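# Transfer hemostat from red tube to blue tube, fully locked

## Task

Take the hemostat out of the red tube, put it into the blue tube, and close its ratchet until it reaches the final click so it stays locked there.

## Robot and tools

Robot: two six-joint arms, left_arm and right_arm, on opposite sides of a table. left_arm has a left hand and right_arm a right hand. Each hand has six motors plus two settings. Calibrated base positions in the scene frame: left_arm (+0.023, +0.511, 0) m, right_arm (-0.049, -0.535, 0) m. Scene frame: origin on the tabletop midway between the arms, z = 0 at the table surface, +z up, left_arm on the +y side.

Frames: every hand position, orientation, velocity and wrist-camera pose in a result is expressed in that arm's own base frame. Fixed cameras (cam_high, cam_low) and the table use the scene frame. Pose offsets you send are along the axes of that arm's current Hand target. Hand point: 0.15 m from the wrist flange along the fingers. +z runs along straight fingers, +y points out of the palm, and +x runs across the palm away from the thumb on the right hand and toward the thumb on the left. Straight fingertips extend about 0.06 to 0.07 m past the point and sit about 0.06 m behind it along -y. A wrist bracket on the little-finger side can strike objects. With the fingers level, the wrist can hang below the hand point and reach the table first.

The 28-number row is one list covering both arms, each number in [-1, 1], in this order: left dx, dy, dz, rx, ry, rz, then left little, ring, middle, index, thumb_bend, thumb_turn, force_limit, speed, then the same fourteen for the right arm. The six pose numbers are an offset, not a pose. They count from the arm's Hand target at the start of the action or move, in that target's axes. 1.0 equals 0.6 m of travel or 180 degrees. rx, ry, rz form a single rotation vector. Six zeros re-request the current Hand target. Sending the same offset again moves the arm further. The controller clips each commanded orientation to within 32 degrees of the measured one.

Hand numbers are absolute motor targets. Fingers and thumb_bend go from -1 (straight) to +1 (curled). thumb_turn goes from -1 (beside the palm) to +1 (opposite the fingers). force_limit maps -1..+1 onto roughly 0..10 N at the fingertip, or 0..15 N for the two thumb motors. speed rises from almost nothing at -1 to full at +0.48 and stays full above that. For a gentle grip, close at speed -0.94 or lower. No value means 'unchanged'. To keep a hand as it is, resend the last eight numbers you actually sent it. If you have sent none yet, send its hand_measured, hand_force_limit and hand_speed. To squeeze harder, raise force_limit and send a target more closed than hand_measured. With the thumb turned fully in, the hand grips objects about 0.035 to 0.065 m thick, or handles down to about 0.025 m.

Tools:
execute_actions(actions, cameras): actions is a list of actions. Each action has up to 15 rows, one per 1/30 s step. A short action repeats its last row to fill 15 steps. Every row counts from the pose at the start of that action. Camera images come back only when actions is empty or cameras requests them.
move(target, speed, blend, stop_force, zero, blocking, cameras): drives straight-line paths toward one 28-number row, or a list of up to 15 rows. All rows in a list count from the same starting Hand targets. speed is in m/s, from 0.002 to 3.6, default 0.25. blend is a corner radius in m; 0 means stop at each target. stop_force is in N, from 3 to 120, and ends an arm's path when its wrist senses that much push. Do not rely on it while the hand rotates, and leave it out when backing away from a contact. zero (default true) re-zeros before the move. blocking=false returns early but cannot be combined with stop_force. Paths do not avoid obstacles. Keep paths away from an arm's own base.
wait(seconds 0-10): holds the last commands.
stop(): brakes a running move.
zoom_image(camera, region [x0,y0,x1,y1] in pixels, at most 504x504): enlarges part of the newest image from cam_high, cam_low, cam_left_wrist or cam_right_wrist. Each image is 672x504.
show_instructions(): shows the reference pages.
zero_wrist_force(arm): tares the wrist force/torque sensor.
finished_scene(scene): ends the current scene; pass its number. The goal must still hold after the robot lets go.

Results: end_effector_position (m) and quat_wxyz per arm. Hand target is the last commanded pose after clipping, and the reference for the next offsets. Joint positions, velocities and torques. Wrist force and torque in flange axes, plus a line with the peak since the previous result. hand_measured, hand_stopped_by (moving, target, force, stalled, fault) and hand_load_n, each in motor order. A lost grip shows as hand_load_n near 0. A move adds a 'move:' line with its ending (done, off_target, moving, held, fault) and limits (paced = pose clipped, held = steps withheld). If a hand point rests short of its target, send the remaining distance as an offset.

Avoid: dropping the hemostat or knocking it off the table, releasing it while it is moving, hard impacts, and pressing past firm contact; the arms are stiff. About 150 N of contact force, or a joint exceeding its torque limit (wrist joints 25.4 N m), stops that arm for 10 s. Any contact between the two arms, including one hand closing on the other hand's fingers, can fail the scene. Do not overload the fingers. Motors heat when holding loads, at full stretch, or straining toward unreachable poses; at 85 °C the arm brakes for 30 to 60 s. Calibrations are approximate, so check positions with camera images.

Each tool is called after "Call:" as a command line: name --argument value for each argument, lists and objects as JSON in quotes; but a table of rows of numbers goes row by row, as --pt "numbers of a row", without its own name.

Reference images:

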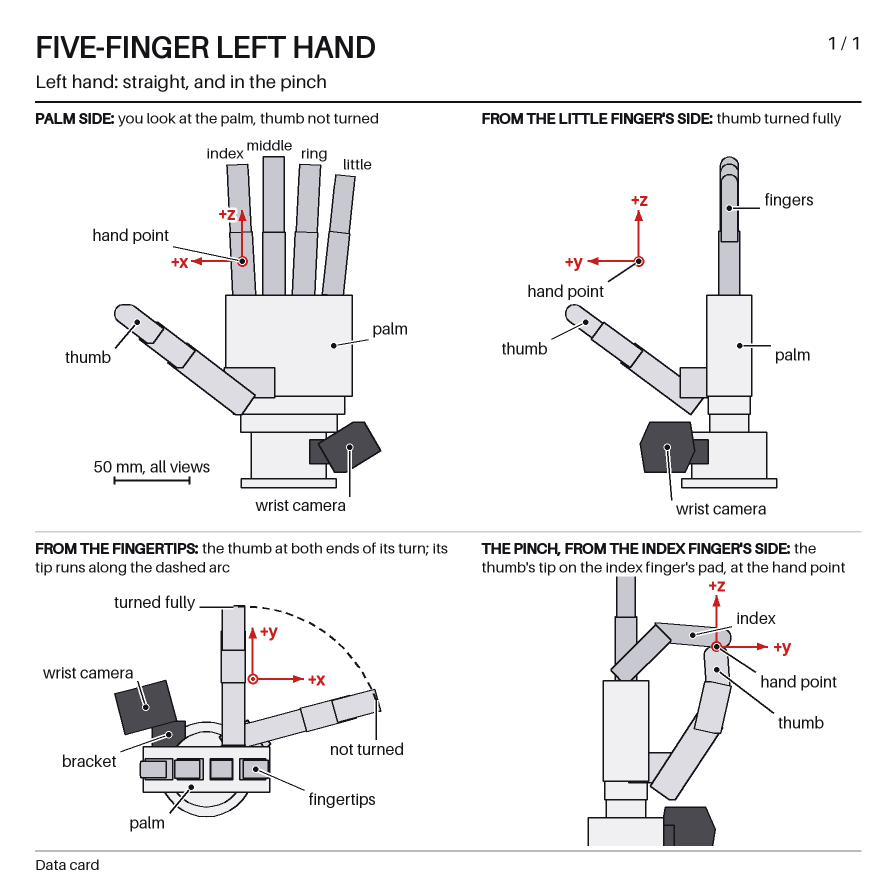

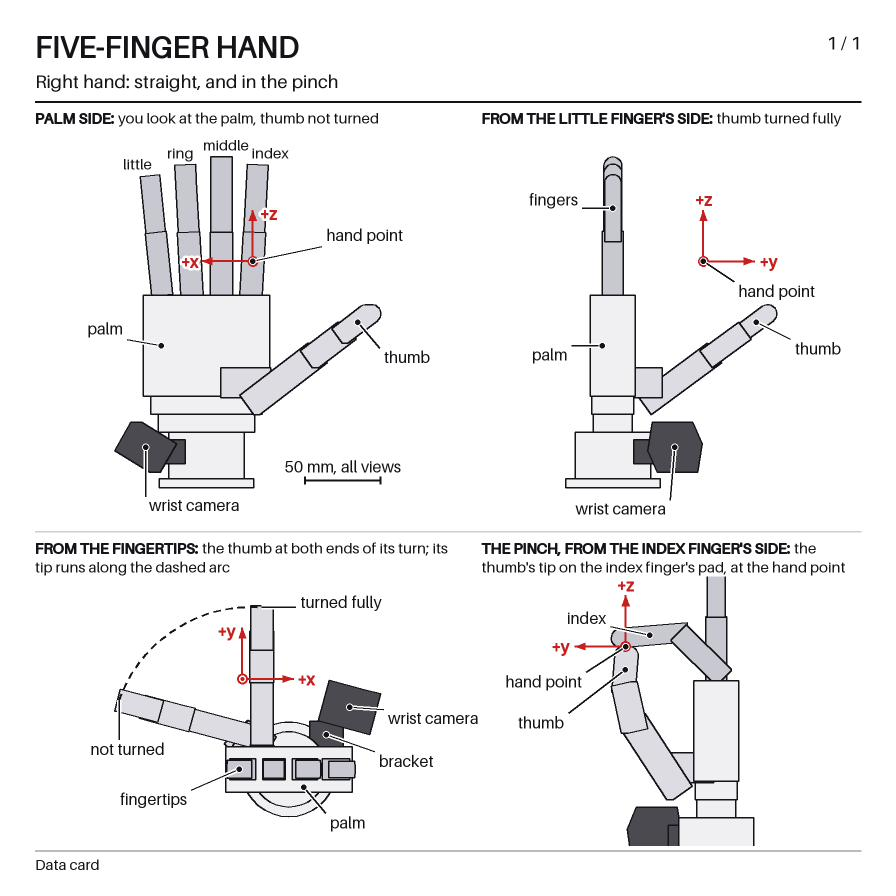

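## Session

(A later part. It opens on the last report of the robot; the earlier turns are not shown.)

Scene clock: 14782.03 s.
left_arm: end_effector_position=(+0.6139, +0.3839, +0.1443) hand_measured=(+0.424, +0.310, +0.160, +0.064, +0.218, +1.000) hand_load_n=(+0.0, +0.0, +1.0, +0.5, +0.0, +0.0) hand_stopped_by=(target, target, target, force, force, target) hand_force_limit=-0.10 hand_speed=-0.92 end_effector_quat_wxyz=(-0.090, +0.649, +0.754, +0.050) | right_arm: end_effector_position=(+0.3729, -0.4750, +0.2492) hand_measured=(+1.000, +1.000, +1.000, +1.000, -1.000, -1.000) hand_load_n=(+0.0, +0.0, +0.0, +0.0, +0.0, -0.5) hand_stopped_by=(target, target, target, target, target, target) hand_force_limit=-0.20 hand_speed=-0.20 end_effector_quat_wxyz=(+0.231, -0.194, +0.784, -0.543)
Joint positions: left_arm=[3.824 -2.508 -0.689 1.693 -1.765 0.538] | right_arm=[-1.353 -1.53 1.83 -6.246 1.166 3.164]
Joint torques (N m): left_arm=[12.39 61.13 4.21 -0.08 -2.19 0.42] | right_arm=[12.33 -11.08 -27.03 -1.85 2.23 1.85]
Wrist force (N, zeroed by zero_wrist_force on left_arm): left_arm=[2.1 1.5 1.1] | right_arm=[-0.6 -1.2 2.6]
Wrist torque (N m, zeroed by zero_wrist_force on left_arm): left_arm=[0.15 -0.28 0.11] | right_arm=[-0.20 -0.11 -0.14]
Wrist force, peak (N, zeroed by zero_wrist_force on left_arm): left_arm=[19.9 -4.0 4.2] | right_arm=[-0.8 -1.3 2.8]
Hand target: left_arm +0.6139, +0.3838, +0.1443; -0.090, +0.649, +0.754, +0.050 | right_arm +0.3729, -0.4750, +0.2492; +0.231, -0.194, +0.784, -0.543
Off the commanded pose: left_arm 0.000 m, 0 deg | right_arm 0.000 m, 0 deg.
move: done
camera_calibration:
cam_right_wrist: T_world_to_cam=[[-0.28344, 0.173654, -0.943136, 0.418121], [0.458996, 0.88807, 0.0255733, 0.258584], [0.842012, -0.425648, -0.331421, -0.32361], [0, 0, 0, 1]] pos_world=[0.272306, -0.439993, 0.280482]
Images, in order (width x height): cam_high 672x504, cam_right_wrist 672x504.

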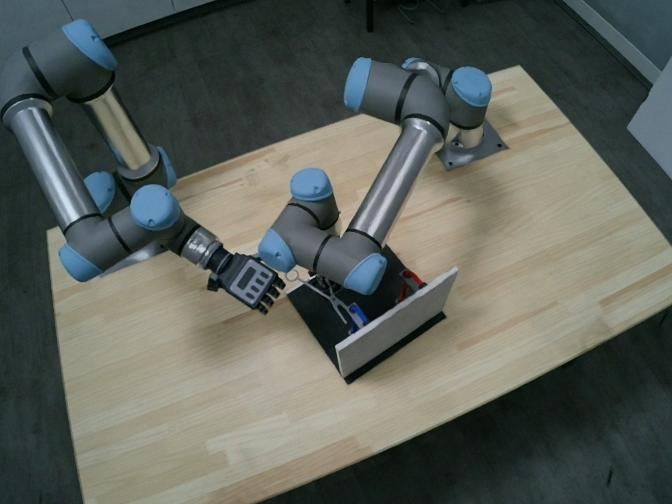

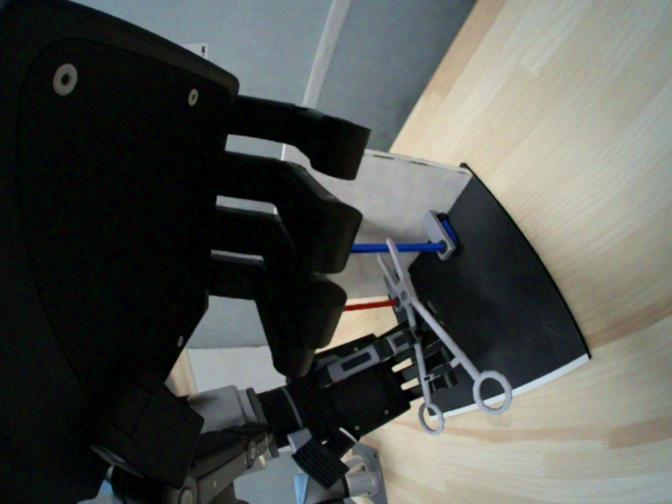

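Call:
execute_actions --actions '[[[0,0,0,0,0,0,0.43,0.32,0.20,0.10,0.30,1,-0.2,-0.92,0,0,0,0,0,0,1,1,1,1,-1,-1,-0.2,-0.2]]]'

Call:
move --target '[-0.007,-0.0097,-0.001,0,0,0,0.43,0.32,0.20,0.10,0.30,1,-0.2,-0.92,0,0,0,0,0,0,1,1,1,1,-1,-1,-0.2,-0.2]' --speed 0.01 --stop_force 6 --cameras '["cam_high", "cam_right_wrist"]'

Call:
zoom_image --camera "cam_right_wrist" --region '[355, 215, 455, 315]'

Call:
zoom_image --camera "cam_high" --region '[320, 280, 370, 335]'

Scene clock: 14833.27 s.
left_arm: end_effector_position=(+0.6139, +0.3839, +0.1443) hand_measured=(+0.430, +0.320, +0.200, +0.100, +0.298, +1.000) hand_load_n=(+0.5, +0.5, +0.0, +0.5, +2.0, -0.5) hand_stopped_by=(target, target, target, target, target, target) hand_force_limit=-0.20 hand_speed=-0.92 end_effector_quat_wxyz=(-0.090, +0.649, +0.754, +0.050) | right_arm: end_effector_position=(+0.3729, -0.4750, +0.2492) hand_measured=(+1.000, +1.000, +1.000, +1.000, -1.000, -1.000) hand_load_n=(+0.0, +0.0, +0.0, +0.0, +0.0, +0.0) hand_stopped_by=(target, target, target, target, target, target) hand_force_limit=-0.20 hand_speed=-0.20 end_effector_quat_wxyz=(+0.231, -0.194, +0.784, -0.543)
Joint positions: left_arm=[3.824 -2.508 -0.689 1.693 -1.765 0.539] | right_arm=[-1.353 -1.53 1.83 -6.246 1.166 3.164]
Joint torques (N m): left_arm=[11.15 60.92 4.7 -0.31 -1.86 2.34] | right_arm=[12.79 -11.57 -25.53 -2.06 2.27 1.78]
Wrist force (N, zeroed by zero_wrist_force on left_arm): left_arm=[2.0 2.2 0.8] | right_arm=[-0.7 -1.1 2.7]
Wrist torque (N m, zeroed by zero_wrist_force on left_arm): left_arm=[0.19 -0.27 0.14] | right_arm=[-0.20 -0.10 -0.14]
Wrist force, peak (N, zeroed by zero_wrist_force on left_arm): left_arm=[2.5 1.5 0.9] | right_arm=[-0.7 -1.4 2.8]
Hand target: left_arm +0.6139, +0.3838, +0.1443; -0.090, +0.649, +0.754, +0.050 | right_arm +0.3729, -0.4750, +0.2492; +0.231, -0.194, +0.784, -0.543
Off the commanded pose: left_arm 0.000 m, 0 deg | right_arm 0.000 m, 0 deg.
Step readings (end_effector_position of left_arm | right_arm):
0: (+0.6139, +0.3838, +0.1443) | (+0.3729, -0.4750, +0.2492)
1: (+0.6139, +0.3838, +0.1443) | (+0.3729, -0.4750, +0.2492)
2: (+0.6139, +0.3838, +0.1443) | (+0.3729, -0.4750, +0.2492)
4: (+0.6139, +0.3838, +0.1443) | (+0.3729, -0.4750, +0.2492)
8: (+0.6139, +0.3839, +0.1443) | (+0.3729, -0.4750, +0.2492)
15: (+0.6139, +0.3839, +0.1443) | (+0.3729, -0.4750, +0.2492)

Scene clock: 14834.77 s.
left_arm: end_effector_position=(+0.6088, +0.3788, +0.1443) hand_measured=(+0.430, +0.320, +0.200, +0.100, +0.298, +1.000) hand_load_n=(+0.0, +0.0, +0.5, +0.0, +0.5, +0.0) hand_stopped_by=(target, target, target, target, target, target) hand_force_limit=-0.20 hand_speed=-0.92 end_effector_quat_wxyz=(-0.090, +0.649, +0.754, +0.050) | right_arm: end_effector_position=(+0.3729, -0.4750, +0.2492) hand_measured=(+1.000, +1.000, +1.000, +1.000, -1.000, -1.000) hand_load_n=(+0.0, +0.5, +0.0, +0.0, +0.0, +0.0) hand_stopped_by=(target, target, target, target, target, target) hand_force_limit=-0.20 hand_speed=-0.20 end_effector_quat_wxyz=(+0.231, -0.194, +0.784, -0.543)
Joint positions: left_arm=[3.823 -2.483 -0.736 1.715 -1.765 0.537] | right_arm=[-1.353 -1.53 1.83 -6.246 1.166 3.164]
Joint torques (N m): left_arm=[-8.55 45.52 29.86 -4.27 -1.84 -1.16] | right_arm=[10.57 -10.01 -24.95 -2.16 2.48 1.99]
Wrist force (N, zeroed by zero_wrist_force on left_arm): left_arm=[2.0 1.6 0.9] | right_arm=[-0.7 -1.1 2.7]
Wrist torque (N m, zeroed by zero_wrist_force on left_arm): left_arm=[0.18 -0.27 0.10] | right_arm=[-0.21 -0.09 -0.15]
Wrist force, peak (N, zeroed by zero_wrist_force on left_arm): left_arm=[1.9 2.3 0.7] | right_arm=[-0.7 -1.1 3.0]
Hand target: left_arm +0.6088, +0.3788, +0.1443; -0.090, +0.649, +0.754, +0.050 | right_arm +0.3729, -0.4750, +0.2492; +0.231, -0.194, +0.784, -0.543
Off the commanded pose: left_arm 0.000 m, 0 deg | right_arm 0.000 m, 0 deg.
move: done
camera_calibration:
cam_right_wrist: T_world_to_cam=[[-0.28344, 0.173654, -0.943136, 0.418121], [0.458996, 0.88807, 0.0255733, 0.258584], [0.842012, -0.425648, -0.331421, -0.32361], [0, 0, 0, 1]] pos_world=[0.272306, -0.439993, 0.280482]
Images, in order (width x height): cam_high 672x504, cam_right_wrist 672x504.

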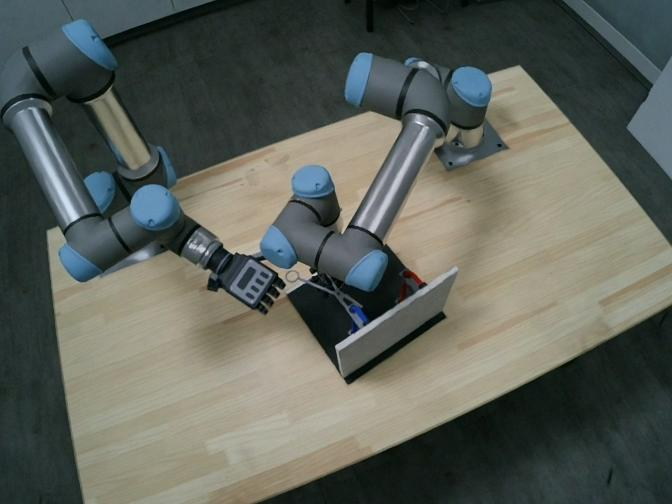

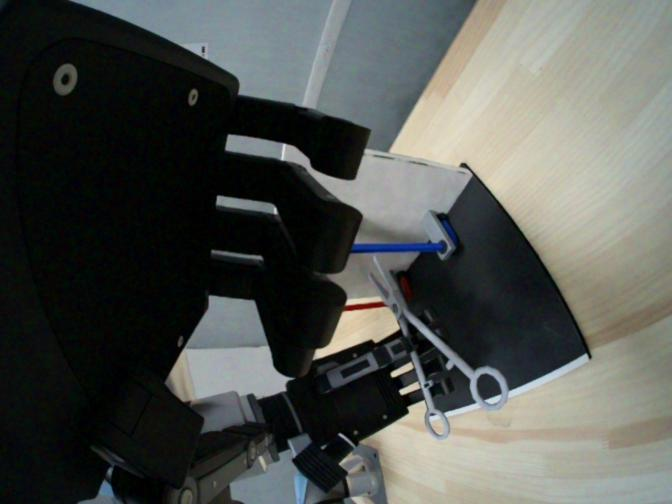

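Scaled by 5.040 from the camera's 672x504 image, which has a finer 960x720 frame.

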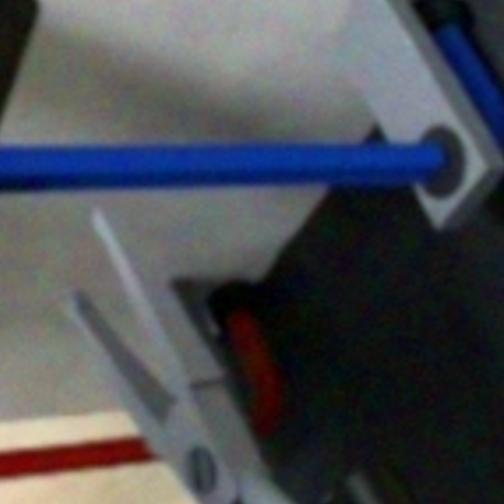

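Scaled by 9.164 from the camera's 672x504 image, which has a finer 960x720 frame.

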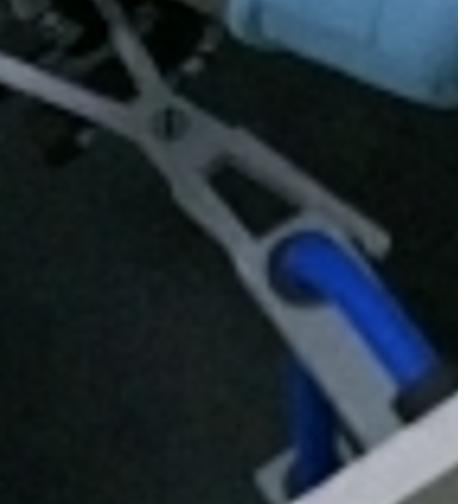

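Call:
execute_actions --actions '[]' --cameras '["cam_left_wrist"]'

Call:
zoom_image --camera "cam_left_wrist" --region '[140, 0, 520, 350]'

Call:
zoom_image --camera "cam_right_wrist" --region '[370, 270, 510, 440]'

Scene clock: 14853.57 s.
left_arm: end_effector_position=(+0.6088, +0.3788, +0.1443) hand_measured=(+0.430, +0.320, +0.200, +0.100, +0.298, +1.000) hand_load_n=(+0.0, +0.0, +0.5, +0.5, +0.0, -0.5) hand_stopped_by=(target, target, target, target, target, target) hand_force_limit=-0.20 hand_speed=-0.92 end_effector_quat_wxyz=(-0.090, +0.649, +0.754, +0.050) | right_arm: end_effector_position=(+0.3729, -0.4750, +0.2492) hand_measured=(+1.000, +1.000, +1.000, +1.000, -1.000, -1.000) hand_load_n=(-0.5, +0.0, +0.0, +0.0, +0.0, +0.0) hand_stopped_by=(target, target, target, target, target, target) hand_force_limit=-0.20 hand_speed=-0.20 end_effector_quat_wxyz=(+0.231, -0.194, +0.784, -0.543)
Joint positions: left_arm=[3.823 -2.483 -0.736 1.715 -1.765 0.537] | right_arm=[-1.353 -1.53 1.83 -6.246 1.166 3.164]
Joint velocities: within noise
Joint torques (N m): left_arm=[8.73 45.18 29.76 -4.22 -0.17 2.25] | right_arm=[12.83 -11.09 -25.69 -2.08 2.42 1.92]
Motor temperatures (°C): left_arm=[24 37 29 33 31 32] | right_arm=[24 26 28 31 33 29]
Wrist force (N, zeroed by zero_wrist_force on left_arm): left_arm=[2.1 1.5 0.7] | right_arm=[-0.5 -1.3 2.6]
Wrist torque (N m, zeroed by zero_wrist_force on left_arm): left_arm=[0.17 -0.30 0.11] | right_arm=[-0.23 -0.12 -0.14]
Wrist force, peak (N, zeroed by zero_wrist_force on left_arm): left_arm=[2.4 1.6 0.9] | right_arm=[-0.8 -1.2 2.8]
Hand target: left_arm +0.6088, +0.3788, +0.1443; -0.090, +0.649, +0.754, +0.050 | right_arm +0.3729, -0.4750, +0.2492; +0.231, -0.194, +0.784, -0.543
Off the commanded pose: left_arm 0.000 m, 0 deg | right_arm 0.000 m, 0 deg.
camera_calibration:
cam_left_wrist: T_world_to_cam=[[-0.992997, 0.0873743, 0.0795099, 0.556727], [0.116489, 0.836176, 0.535948, -0.444282], [-0.0196562, 0.541457, -0.840499, 0.0425601], [0, 0, 0, 1]] pos_world=[0.605419, 0.29981, 0.229619]
Images, in order (width x height): cam_left_wrist 672x504.

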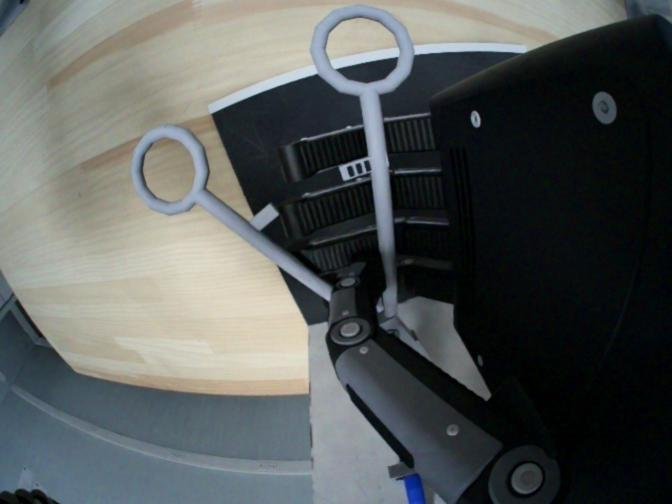

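Scaled by 1.326 from the camera's 672x504 image, which has a finer 960x720 frame.

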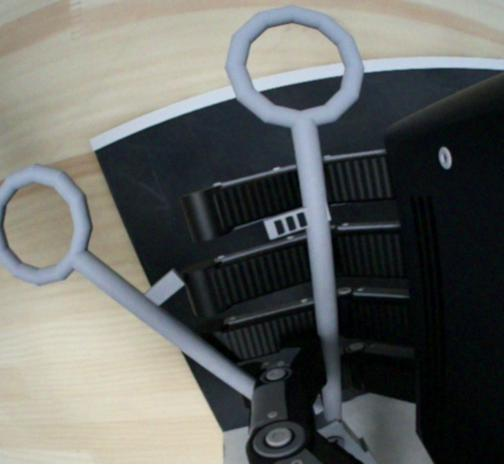

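This scene's latest camera images include none from cam_right_wrist. They are from: cam_left_wrist. cam_right_wrist's image comes with the result of a call that names it in "cameras".

Call:
execute_actions --actions '[[[0,0,0,0,0,0,0.33,0.22,0.10,0.0,0.30,1,-0.2,-0.92,0,0,0,0,0,0,1,1,1,1,-1,-1,-0.2,-0.2]],[[0,0,0,0,0,0,0.33,0.22,0.10,0.0,0.30,1,-0.2,-0.92,0,0,0,0,0,0,1,1,1,1,-1,-1,-0.2,-0.2]],[[0,0,0,0,0,0,0.33,0.22,0.10,0.0,0.30,1,-0.2,-0.92,0,0,0,0,0,0,1,1,1,1,-1,-1,-0.2,-0.2]]]' --cameras '["cam_left_wrist", "cam_right_wrist", "cam_high"]'

Call:
zoom_image --camera "cam_right_wrist" --region '[355, 235, 515, 445]'

Call:
zoom_image --camera "cam_left_wrist" --region '[240, 200, 440, 400]'

Scene clock: 15076.13 s.
left_arm: end_effector_position=(+0.6088, +0.3788, +0.1443) hand_measured=(+0.330, +0.220, +0.100, +0.000, +0.298, +1.000) hand_load_n=(+0.0, +0.0, +0.5, +0.0, +0.0, +0.0) hand_stopped_by=(target, target, target, target, target, target) hand_force_limit=-0.20 hand_speed=-0.92 end_effector_quat_wxyz=(-0.090, +0.649, +0.754, +0.050) | right_arm: end_effector_position=(+0.3729, -0.4750, +0.2492) hand_measured=(+1.000, +1.000, +1.000, +1.000, -1.000, -1.000) hand_load_n=(+0.0, +0.0, +0.0, +0.0, +0.0, +0.0) hand_stopped_by=(target, target, target, target, target, target) hand_force_limit=-0.20 hand_speed=-0.20 end_effector_quat_wxyz=(+0.231, -0.194, +0.784, -0.543)
Joint positions: left_arm=[3.823 -2.483 -0.736 1.715 -1.765 0.537] | right_arm=[-1.353 -1.53 1.83 -6.246 1.166 3.164]
Joint torques (N m): left_arm=[9.75 45.19 30.69 -3.86 -0.01 2.41] | right_arm=[11.74 -11.58 -22.98 -2.35 2.24 1.97]
Wrist force (N, zeroed by zero_wrist_force on left_arm): left_arm=[2.4 1.4 0.6] | right_arm=[-0.5 -1.2 2.5]
Wrist torque (N m, zeroed by zero_wrist_force on left_arm): left_arm=[0.16 -0.35 0.14] | right_arm=[-0.20 -0.12 -0.13]
Wrist force, peak (N, zeroed by zero_wrist_force on left_arm): left_arm=[2.4 1.8 0.7] | right_arm=[-0.6 -1.2 3.0]
Hand target: left_arm +0.6088, +0.3788, +0.1443; -0.090, +0.649, +0.754, +0.050 | right_arm +0.3729, -0.4750, +0.2492; +0.231, -0.194, +0.784, -0.543
Off the commanded pose: left_arm 0.000 m, 0 deg | right_arm 0.000 m, 0 deg.
Step readings (end_effector_position of left_arm | right_arm):
0: (+0.6088, +0.3788, +0.1443) | (+0.3729, -0.4750, +0.2492)
1: (+0.6088, +0.3788, +0.1443) | (+0.3729, -0.4750, +0.2492)
2: (+0.6088, +0.3788, +0.1443) | (+0.3729, -0.4750, +0.2492)
4: (+0.6088, +0.3788, +0.1443) | (+0.3729, -0.4750, +0.2492)
8: (+0.6088, +0.3788, +0.1443) | (+0.3729, -0.4750, +0.2492)
15: (+0.6088, +0.3788, +0.1443) | (+0.3729, -0.4750, +0.2492)
16: (+0.6088, +0.3788, +0.1443) | (+0.3729, -0.4750, +0.2492)
17: (+0.6088, +0.3788, +0.1443) | (+0.3729, -0.4750, +0.2492)
19: (+0.6088, +0.3788, +0.1443) | (+0.3729, -0.4750, +0.2492)
23: (+0.6088, +0.3788, +0.1443) | (+0.3729, -0.4750, +0.2492)
30: (+0.6088, +0.3788, +0.1443) | (+0.3729, -0.4750, +0.2492)
31: (+0.6088, +0.3788, +0.1443) | (+0.3729, -0.4750, +0.2492)
32: (+0.6088, +0.3788, +0.1443) | (+0.3729, -0.4750, +0.2492)
34: (+0.6088, +0.3788, +0.1443) | (+0.3729, -0.4750, +0.2492)
38: (+0.6088, +0.3788, +0.1443) | (+0.3729, -0.4750, +0.2492)
45: (+0.6088, +0.3788, +0.1443) | (+0.3729, -0.4750, +0.2492)
camera_calibration:
cam_left_wrist: T_world_to_cam=[[-0.992997, 0.0873743, 0.0795099, 0.556727], [0.116489, 0.836176, 0.535948, -0.444282], [-0.0196562, 0.541457, -0.840499, 0.0425601], [0, 0, 0, 1]] pos_world=[0.605419, 0.29981, 0.229619]
cam_right_wrist: T_world_to_cam=[[-0.28344, 0.173654, -0.943136, 0.418121], [0.458996, 0.88807, 0.0255733, 0.258584], [0.842012, -0.425648, -0.331421, -0.32361], [0, 0, 0, 1]] pos_world=[0.272306, -0.439993, 0.280482]
Images, in order (width x height): cam_high 672x504, cam_left_wrist 672x504, cam_right_wrist 672x504.

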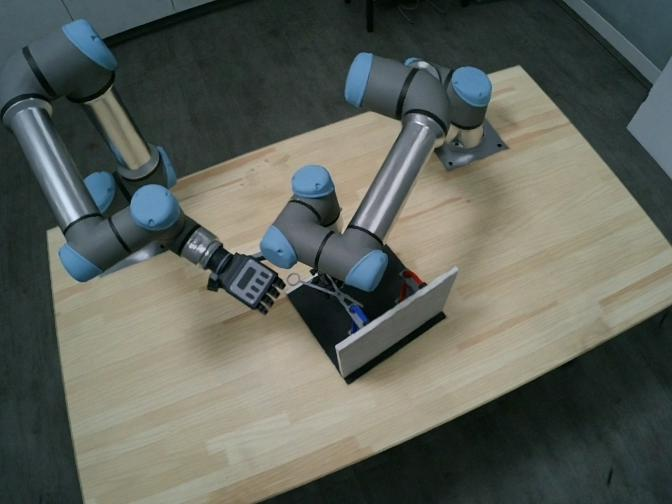

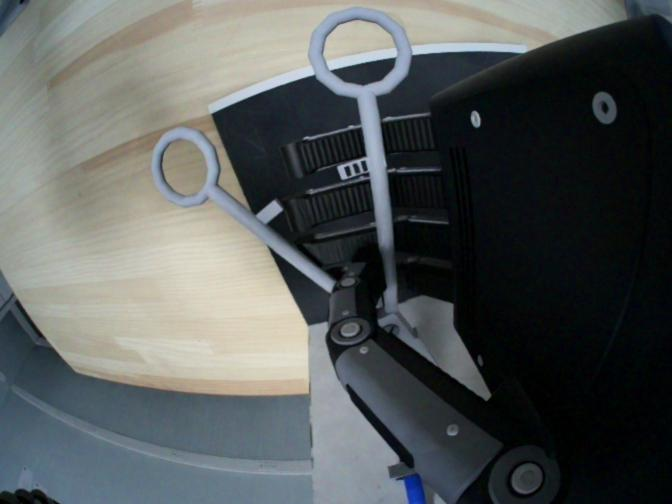

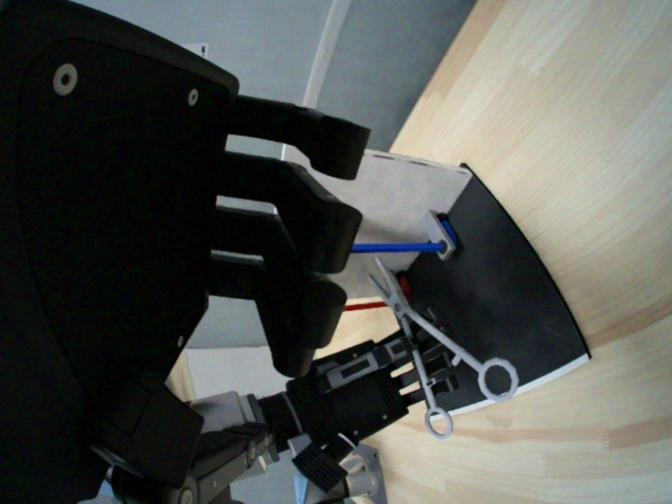

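Scaled by 2.400 from the camera's 672x504 image, which has a finer 960x720 frame.

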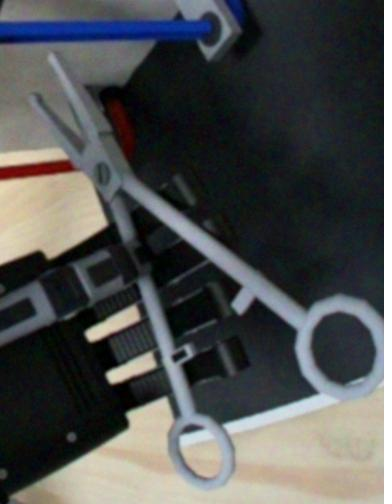

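Scaled by 2.520 from the camera's 672x504 image, which has a finer 960x720 frame.

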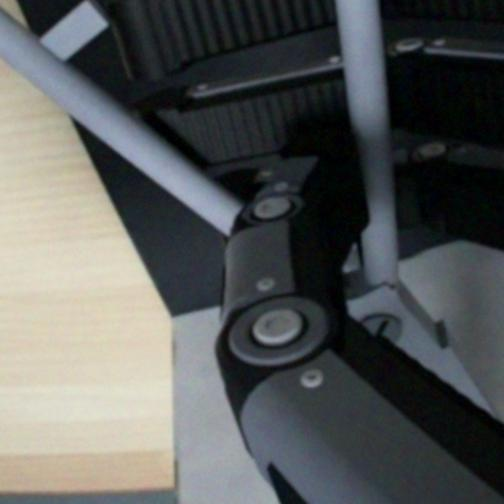

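Call:
execute_actions --actions '[[[0,0,0,0,0,0,0.33,0.22,0.10,0.0,0.5,1,-0.6,-0.94,0,0,0,0,0,0,1,1,1,1,-1,-1,-0.2,-0.2]],[[0,0,0,0,0,0,0.33,0.22,0.10,0.0,0.5,1,-0.6,-0.94,0,0,0,0,0,0,1,1,1,1,-1,-1,-0.2,-0.2]],[[0,0,0,0,0,0,0.33,0.22,0.10,0.0,0.5,1,-0.6,-0.94,0,0,0,0,0,0,1,1,1,1,-1,-1,-0.2,-0.2]]]' --cameras '["cam_left_wrist", "cam_right_wrist"]'

Call:
zoom_image --camera "cam_right_wrist" --region '[355, 235, 515, 445]'

Call:
zoom_image --camera "cam_left_wrist" --region '[240, 200, 440, 400]'

Scene clock: 15104.37 s.
left_arm: end_effector_position=(+0.6088, +0.3788, +0.1443) hand_measured=(+0.330, +0.220, +0.100, +0.000, +0.438, +1.000) hand_load_n=(+0.0, +1.0, +0.0, +0.5, +3.0, +1.0) hand_stopped_by=(target, target, target, target, force, target) hand_force_limit=-0.60 hand_speed=-0.94 end_effector_quat_wxyz=(-0.090, +0.649, +0.754, +0.050) | right_arm: end_effector_position=(+0.3729, -0.4750, +0.2492) hand_measured=(+1.000, +1.000, +1.000, +1.000, -1.000, -1.000) hand_load_n=(+0.0, +0.0, +0.0, +0.0, +0.0, -0.5) hand_stopped_by=(target, target, target, target, target, target) hand_force_limit=-0.20 hand_speed=-0.20 end_effector_quat_wxyz=(+0.231, -0.194, +0.784, -0.543)
Joint positions: left_arm=[3.823 -2.483 -0.736 1.715 -1.765 0.537] | right_arm=[-1.353 -1.53 1.83 -6.246 1.166 3.164]
Joint torques (N m): left_arm=[9.55 45.59 30.32 -3.21 0.03 2.33] | right_arm=[10.93 -12.9 -23.34 -2 2.11 1.87]
Wrist force (N, zeroed by zero_wrist_force on left_arm): left_arm=[2.1 1.6 1.0] | right_arm=[-0.8 -1.3 2.6]
Wrist torque (N m, zeroed by zero_wrist_force on left_arm): left_arm=[0.16 -0.29 0.11] | right_arm=[-0.22 -0.08 -0.15]
Wrist force, peak (N, zeroed by zero_wrist_force on left_arm): left_arm=[2.5 1.8 0.7] | right_arm=[-0.6 -1.1 3.0]
Hand target: left_arm +0.6088, +0.3788, +0.1443; -0.090, +0.649, +0.754, +0.050 | right_arm +0.3729, -0.4750, +0.2492; +0.231, -0.194, +0.784, -0.543
Off the commanded pose: left_arm 0.000 m, 0 deg | right_arm 0.000 m, 0 deg.
Step readings (end_effector_position of left_arm | right_arm):
0: (+0.6088, +0.3788, +0.1443) | (+0.3729, -0.4750, +0.2492)
1: (+0.6088, +0.3788, +0.1443) | (+0.3729, -0.4750, +0.2492)
2: (+0.6088, +0.3788, +0.1443) | (+0.3729, -0.4750, +0.2492)
4: (+0.6088, +0.3788, +0.1443) | (+0.3729, -0.4750, +0.2492)
8: (+0.6088, +0.3788, +0.1443) | (+0.3729, -0.4750, +0.2492)
15: (+0.6088, +0.3788, +0.1443) | (+0.3729, -0.4750, +0.2492)
16: (+0.6088, +0.3788, +0.1443) | (+0.3729, -0.4750, +0.2492)
17: (+0.6088, +0.3788, +0.1443) | (+0.3729, -0.4750, +0.2492)
19: (+0.6088, +0.3788, +0.1443) | (+0.3729, -0.4750, +0.2492)
23: (+0.6088, +0.3788, +0.1443) | (+0.3729, -0.4750, +0.2492)
30: (+0.6088, +0.3788, +0.1443) | (+0.3729, -0.4750, +0.2492)
31: (+0.6088, +0.3788, +0.1443) | (+0.3729, -0.4750, +0.2492)
32: (+0.6088, +0.3788, +0.1443) | (+0.3729, -0.4750, +0.2492)
34: (+0.6088, +0.3788, +0.1443) | (+0.3729, -0.4750, +0.2492)
38: (+0.6088, +0.3788, +0.1443) | (+0.3729, -0.4750, +0.2492)
45: (+0.6088, +0.3788, +0.1443) | (+0.3729, -0.4750, +0.2492)
camera_calibration:
cam_left_wrist: T_world_to_cam=[[-0.992997, 0.0873743, 0.0795099, 0.556727], [0.116489, 0.836176, 0.535948, -0.444282], [-0.0196562, 0.541457, -0.840499, 0.0425601], [0, 0, 0, 1]] pos_world=[0.605419, 0.29981, 0.229619]
cam_right_wrist: T_world_to_cam=[[-0.28344, 0.173654, -0.943136, 0.418121], [0.458996, 0.88807, 0.0255733, 0.258584], [0.842012, -0.425648, -0.331421, -0.32361], [0, 0, 0, 1]] pos_world=[0.272306, -0.439993, 0.280482]
Images, in order (width x height): cam_left_wrist 672x504, cam_right_wrist 672x504.

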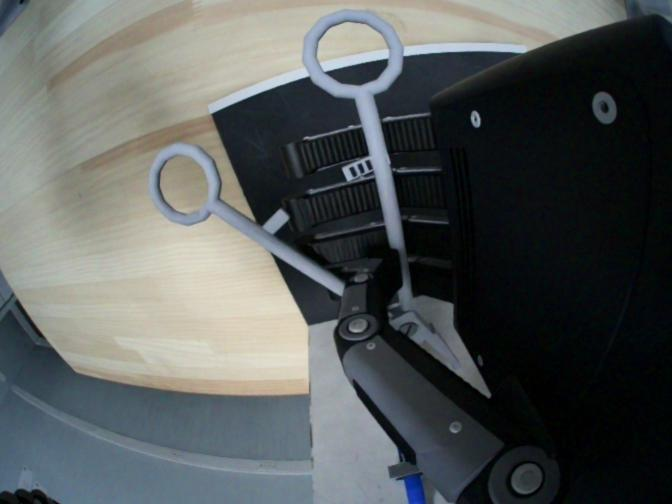

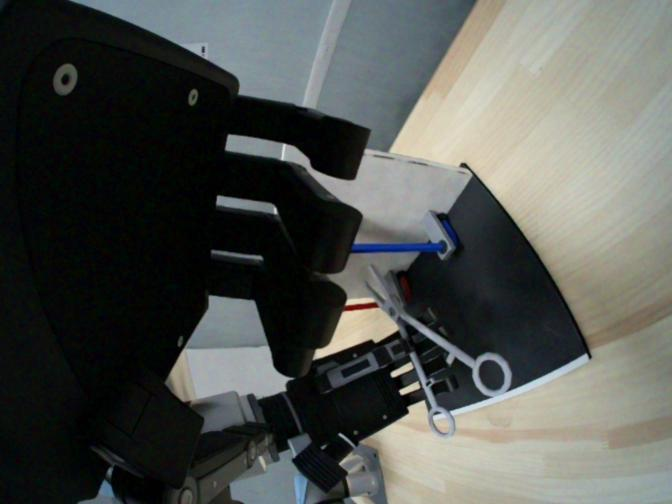

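Scaled by 2.400 from the camera's 672x504 image, which has a finer 960x720 frame.

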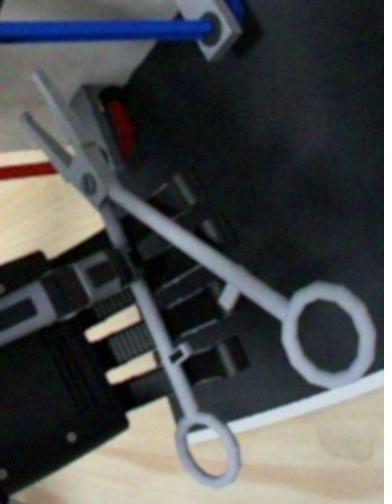

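Scaled by 2.520 from the camera's 672x504 image, which has a finer 960x720 frame.

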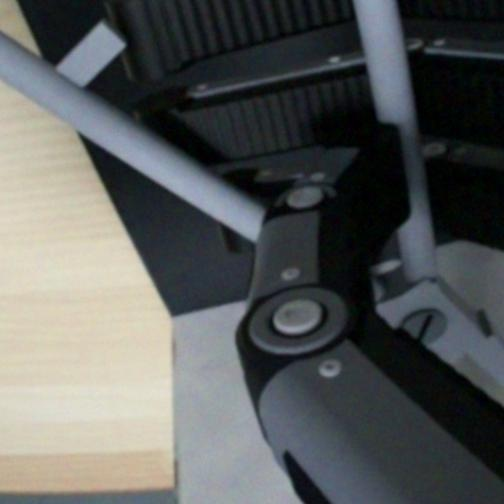

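Call:
execute_actions --actions '[[[0,0,0,0,0,0,0.33,0.22,0.10,0.0,0.8,1,-0.5,-0.94,0,0,0,0,0,0,1,1,1,1,-1,-1,-0.2,-0.2]],[[0,0,0,0,0,0,0.33,0.22,0.10,0.0,0.8,1,-0.5,-0.94,0,0,0,0,0,0,1,1,1,1,-1,-1,-0.2,-0.2]],[[0,0,0,0,0,0,0.33,0.22,0.10,0.0,0.8,1,-0.5,-0.94,0,0,0,0,0,0,1,1,1,1,-1,-1,-0.2,-0.2]],[[0,0,0,0,0,0,0.33,0.22,0.10,0.0,0.8,1,-0.5,-0.94,0,0,0,0,0,0,1,1,1,1,-1,-1,-0.2,-0.2]]]' --cameras '["cam_left_wrist", "cam_right_wrist"]'

Call:
zoom_image --camera "cam_right_wrist" --region '[355, 235, 515, 445]'

Call:
zoom_image --camera "cam_left_wrist" --region '[240, 200, 440, 400]'

Scene clock: 15142.10 s.
left_arm: end_effector_position=(+0.6088, +0.3788, +0.1443) hand_measured=(+0.330, +0.220, +0.100, +0.000, +0.444, +1.000) hand_load_n=(+0.0, +0.5, +0.0, +1.0, +4.0, +1.0) hand_stopped_by=(target, target, target, target, force, target) hand_force_limit=-0.50 hand_speed=-0.94 end_effector_quat_wxyz=(-0.090, +0.649, +0.754, +0.050) | right_arm: end_effector_position=(+0.3729, -0.4750, +0.2492) hand_measured=(+1.000, +1.000, +1.000, +1.000, -1.000, -1.000) hand_load_n=(+0.0, +0.0, +0.0, +0.0, +0.0, -0.5) hand_stopped_by=(target, target, target, target, target, target) hand_force_limit=-0.20 hand_speed=-0.20 end_effector_quat_wxyz=(+0.231, -0.194, +0.784, -0.543)
Joint positions: left_arm=[3.823 -2.483 -0.736 1.715 -1.765 0.537] | right_arm=[-1.353 -1.53 1.83 -6.246 1.166 3.164]
Joint torques (N m): left_arm=[9.48 45.96 29.82 -2.39 -0.14 2.41] | right_arm=[12.68 -14.99 -23.53 -2.16 2.3 1.61]
Wrist force (N, zeroed by zero_wrist_force on left_arm): left_arm=[2.5 1.5 0.7] | right_arm=[-0.8 -1.1 2.7]
Wrist torque (N m, zeroed by zero_wrist_force on left_arm): left_arm=[0.16 -0.35 0.13] | right_arm=[-0.20 -0.08 -0.15]
Wrist force, peak (N, zeroed by zero_wrist_force on left_arm): left_arm=[2.4 1.7 0.7] | right_arm=[-0.7 -1.0 3.0]
Hand target: left_arm +0.6088, +0.3788, +0.1443; -0.090, +0.649, +0.754, +0.050 | right_arm +0.3729, -0.4750, +0.2492; +0.231, -0.194, +0.784, -0.543
Off the commanded pose: left_arm 0.000 m, 0 deg | right_arm 0.000 m, 0 deg.
Step readings (end_effector_position of left_arm | right_arm):
0: (+0.6088, +0.3788, +0.1443) | (+0.3729, -0.4750, +0.2492)
1: (+0.6088, +0.3788, +0.1443) | (+0.3729, -0.4750, +0.2492)
2: (+0.6088, +0.3788, +0.1443) | (+0.3729, -0.4750, +0.2492)
4: (+0.6088, +0.3788, +0.1443) | (+0.3729, -0.4750, +0.2492)
8: (+0.6088, +0.3788, +0.1443) | (+0.3729, -0.4750, +0.2492)
15: (+0.6088, +0.3788, +0.1443) | (+0.3729, -0.4750, +0.2492)
16: (+0.6088, +0.3788, +0.1443) | (+0.3729, -0.4750, +0.2492)
17: (+0.6088, +0.3788, +0.1443) | (+0.3729, -0.4750, +0.2492)
19: (+0.6088, +0.3788, +0.1443) | (+0.3729, -0.4750, +0.2492)
23: (+0.6088, +0.3788, +0.1443) | (+0.3729, -0.4750, +0.2492)
30: (+0.6088, +0.3788, +0.1443) | (+0.3729, -0.4750, +0.2492)
31: (+0.6088, +0.3788, +0.1443) | (+0.3729, -0.4750, +0.2492)
32: (+0.6088, +0.3788, +0.1443) | (+0.3729, -0.4750, +0.2492)
34: (+0.6088, +0.3788, +0.1443) | (+0.3729, -0.4750, +0.2492)
38: (+0.6088, +0.3788, +0.1443) | (+0.3729, -0.4750, +0.2492)
45: (+0.6088, +0.3788, +0.1443) | (+0.3729, -0.4750, +0.2492)
46: (+0.6088, +0.3788, +0.1443) | (+0.3729, -0.4750, +0.2492)
47: (+0.6088, +0.3788, +0.1443) | (+0.3729, -0.4750, +0.2492)
49: (+0.6088, +0.3788, +0.1443) | (+0.3729, -0.4750, +0.2492)
53: (+0.6088, +0.3788, +0.1443) | (+0.3729, -0.4750, +0.2492)
60: (+0.6088, +0.3788, +0.1443) | (+0.3729, -0.4750, +0.2492)
camera_calibration:
cam_left_wrist: T_world_to_cam=[[-0.992997, 0.0873743, 0.0795099, 0.556727], [0.116489, 0.836176, 0.535948, -0.444282], [-0.0196562, 0.541457, -0.840499, 0.0425601], [0, 0, 0, 1]] pos_world=[0.605419, 0.29981, 0.229619]
cam_right_wrist: T_world_to_cam=[[-0.28344, 0.173654, -0.943136, 0.418121], [0.458996, 0.88807, 0.0255733, 0.258584], [0.842012, -0.425648, -0.331421, -0.32361], [0, 0, 0, 1]] pos_world=[0.272306, -0.439993, 0.280482]
Images, in order (width x height): cam_left_wrist 672x504, cam_right_wrist 672x504.

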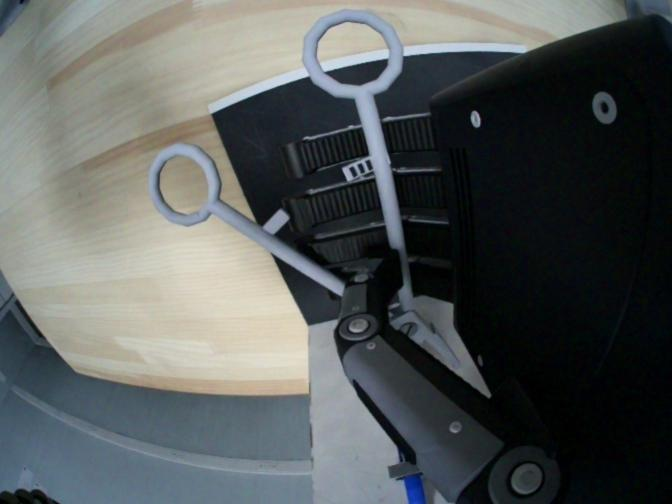

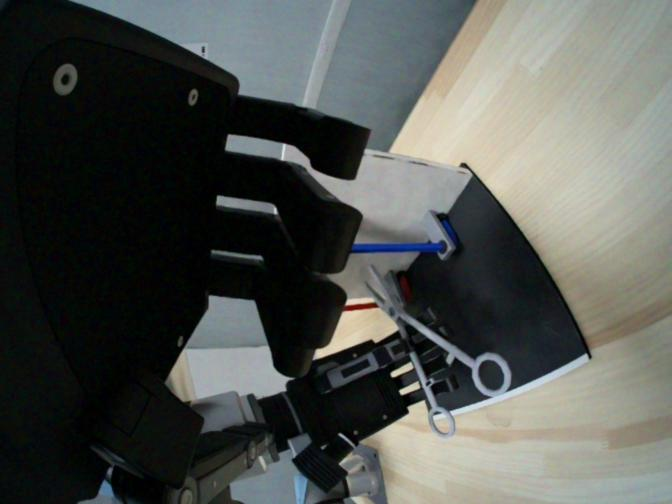

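Scaled by 2.400 from the camera's 672x504 image, which has a finer 960x720 frame.

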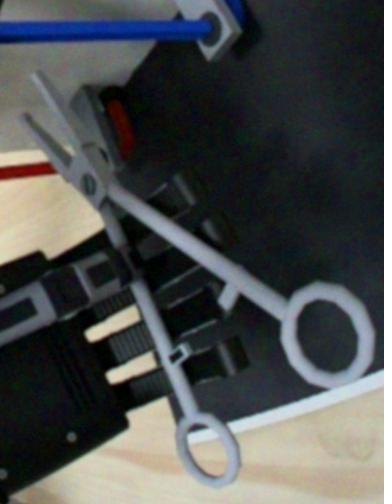

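Scaled by 2.520 from the camera's 672x504 image, which has a finer 960x720 frame.

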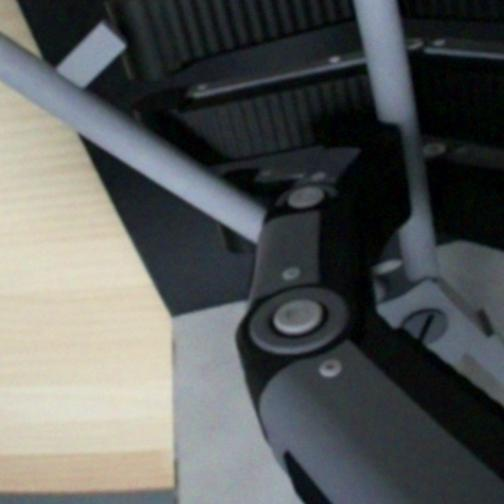

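Call:
execute_actions --actions '[[[0,0,0,0,0,0,0.40,0.30,0.25,0.2,0.445,1,-0.4,-0.94,0,0,0,0,0,0,1,1,1,1,-1,-1,-0.2,-0.2]],[[0,0,0,0,0,0,0.40,0.30,0.25,0.2,0.445,1,-0.4,-0.94,0,0,0,0,0,0,1,1,1,1,-1,-1,-0.2,-0.2]],[[0,0,0,0,0,0,0.40,0.30,0.25,0.2,0.80,1,-0.2,-0.94,0,0,0,0,0,0,1,1,1,1,-1,-1,-0.2,-0.2]],[[0,0,0,0,0,0,0.40,0.30,0.25,0.2,0.80,1,-0.2,-0.94,0,0,0,0,0,0,1,1,1,1,-1,-1,-0.2,-0.2]]]' --cameras '["cam_left_wrist", "cam_right_wrist"]'

Call:
zoom_image --camera "cam_right_wrist" --region '[355, 235, 515, 445]'

Call:
zoom_image --camera "cam_left_wrist" --region '[240, 200, 440, 400]'

Scene clock: 15157.60 s.
left_arm: end_effector_position=(+0.6088, +0.3788, +0.1443) hand_measured=(+0.400, +0.300, +0.184, +0.056, +0.440, +1.000) hand_load_n=(+0.0, +3.0, +2.5, +2.0, +8.0, +3.0) hand_stopped_by=(target, target, force, force, force, target) hand_force_limit=-0.20 hand_speed=-0.94 end_effector_quat_wxyz=(-0.090, +0.649, +0.754, +0.050) | right_arm: end_effector_position=(+0.3729, -0.4750, +0.2492) hand_measured=(+1.000, +1.000, +1.000, +1.000, -1.000, -1.000) hand_load_n=(+0.0, +0.0, +0.0, +0.0, +0.0, +0.0) hand_stopped_by=(target, target, target, target, target, target) hand_force_limit=-0.20 hand_speed=-0.20 end_effector_quat_wxyz=(+0.231, -0.194, +0.784, -0.543)
Joint positions: left_arm=[3.823 -2.483 -0.736 1.715 -1.765 0.537] | right_arm=[-1.353 -1.53 1.83 -6.246 1.166 3.164]
Joint torques (N m): left_arm=[9.31 46.09 29.76 -1.79 -0.16 2.25] | right_arm=[9.62 -16.41 -23.43 -2.11 2.17 1.81]
Wrist force (N, zeroed by zero_wrist_force on left_arm): left_arm=[2.1 1.6 0.9] | right_arm=[-0.7 -1.4 2.7]
Wrist torque (N m, zeroed by zero_wrist_force on left_arm): left_arm=[0.17 -0.29 0.11] | right_arm=[-0.24 -0.10 -0.15]
Wrist force, peak (N, zeroed by zero_wrist_force on left_arm): left_arm=[2.5 1.5 1.0] | right_arm=[-0.7 -1.4 2.9]
Hand target: left_arm +0.6088, +0.3788, +0.1443; -0.090, +0.649, +0.754, +0.050 | right_arm +0.3729, -0.4750, +0.2492; +0.231, -0.194, +0.784, -0.543
Off the commanded pose: left_arm 0.000 m, 0 deg | right_arm 0.000 m, 0 deg.
Step readings (end_effector_position of left_arm | right_arm):
0: (+0.6088, +0.3788, +0.1443) | (+0.3729, -0.4750, +0.2492)
1: (+0.6088, +0.3788, +0.1443) | (+0.3729, -0.4750, +0.2492)
2: (+0.6088, +0.3788, +0.1443) | (+0.3729, -0.4750, +0.2492)
4: (+0.6088, +0.3788, +0.1443) | (+0.3729, -0.4750, +0.2492)
8: (+0.6088, +0.3788, +0.1443) | (+0.3729, -0.4750, +0.2492)
15: (+0.6088, +0.3788, +0.1443) | (+0.3729, -0.4750, +0.2492)
16: (+0.6088, +0.3788, +0.1443) | (+0.3729, -0.4750, +0.2492)
17: (+0.6088, +0.3788, +0.1443) | (+0.3729, -0.4750, +0.2492)
19: (+0.6088, +0.3788, +0.1443) | (+0.3729, -0.4750, +0.2492)
23: (+0.6088, +0.3788, +0.1443) | (+0.3729, -0.4750, +0.2492)
30: (+0.6088, +0.3788, +0.1443) | (+0.3729, -0.4750, +0.2492)
31: (+0.6088, +0.3788, +0.1443) | (+0.3729, -0.4750, +0.2492)
32: (+0.6088, +0.3788, +0.1443) | (+0.3729, -0.4750, +0.2492)
34: (+0.6088, +0.3788, +0.1443) | (+0.3729, -0.4750, +0.2492)
38: (+0.6088, +0.3788, +0.1443) | (+0.3729, -0.4750, +0.2492)
45: (+0.6088, +0.3788, +0.1443) | (+0.3729, -0.4750, +0.2492)
46: (+0.6088, +0.3788, +0.1443) | (+0.3729, -0.4750, +0.2492)
47: (+0.6088, +0.3788, +0.1443) | (+0.3729, -0.4750, +0.2492)
49: (+0.6088, +0.3788, +0.1443) | (+0.3729, -0.4750, +0.2492)
53: (+0.6088, +0.3788, +0.1443) | (+0.3729, -0.4750, +0.2492)
60: (+0.6088, +0.3788, +0.1443) | (+0.3729, -0.4750, +0.2492)
camera_calibration:
cam_left_wrist: T_world_to_cam=[[-0.992997, 0.0873743, 0.0795099, 0.556727], [0.116489, 0.836176, 0.535948, -0.444282], [-0.0196562, 0.541457, -0.840499, 0.0425601], [0, 0, 0, 1]] pos_world=[0.605419, 0.29981, 0.229619]
cam_right_wrist: T_world_to_cam=[[-0.28344, 0.173654, -0.943136, 0.418121], [0.458996, 0.88807, 0.0255733, 0.258584], [0.842012, -0.425648, -0.331421, -0.32361], [0, 0, 0, 1]] pos_world=[0.272306, -0.439993, 0.280482]
Images, in order (width x height): cam_left_wrist 672x504, cam_right_wrist 672x504.

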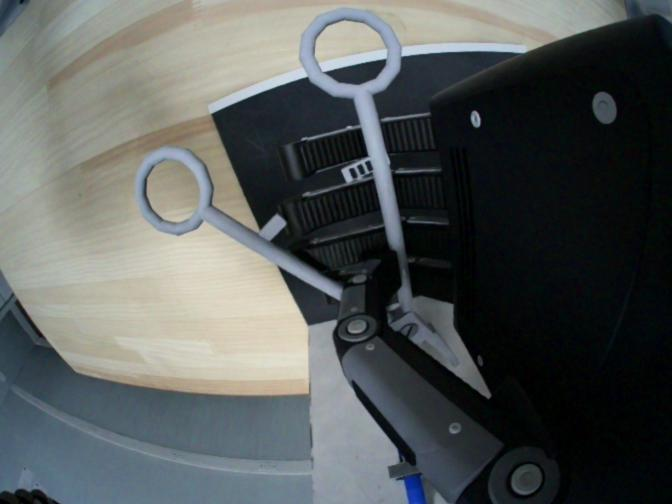

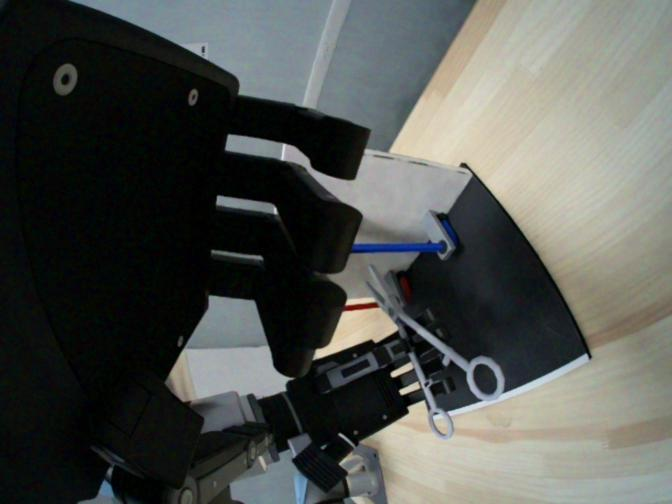

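Scaled by 2.400 from the camera's 672x504 image, which has a finer 960x720 frame.

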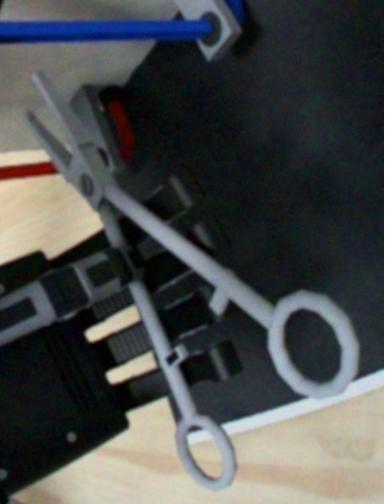

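Scaled by 2.520 from the camera's 672x504 image, which has a finer 960x720 frame.

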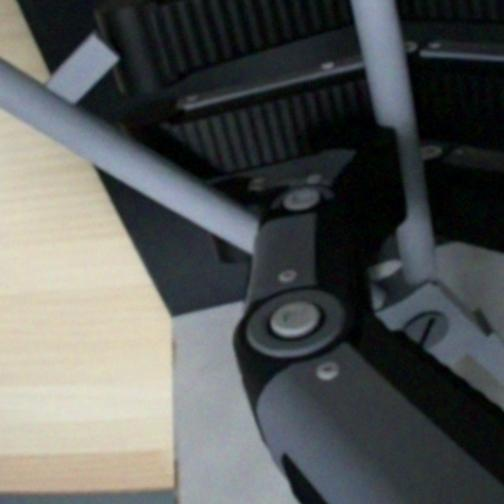

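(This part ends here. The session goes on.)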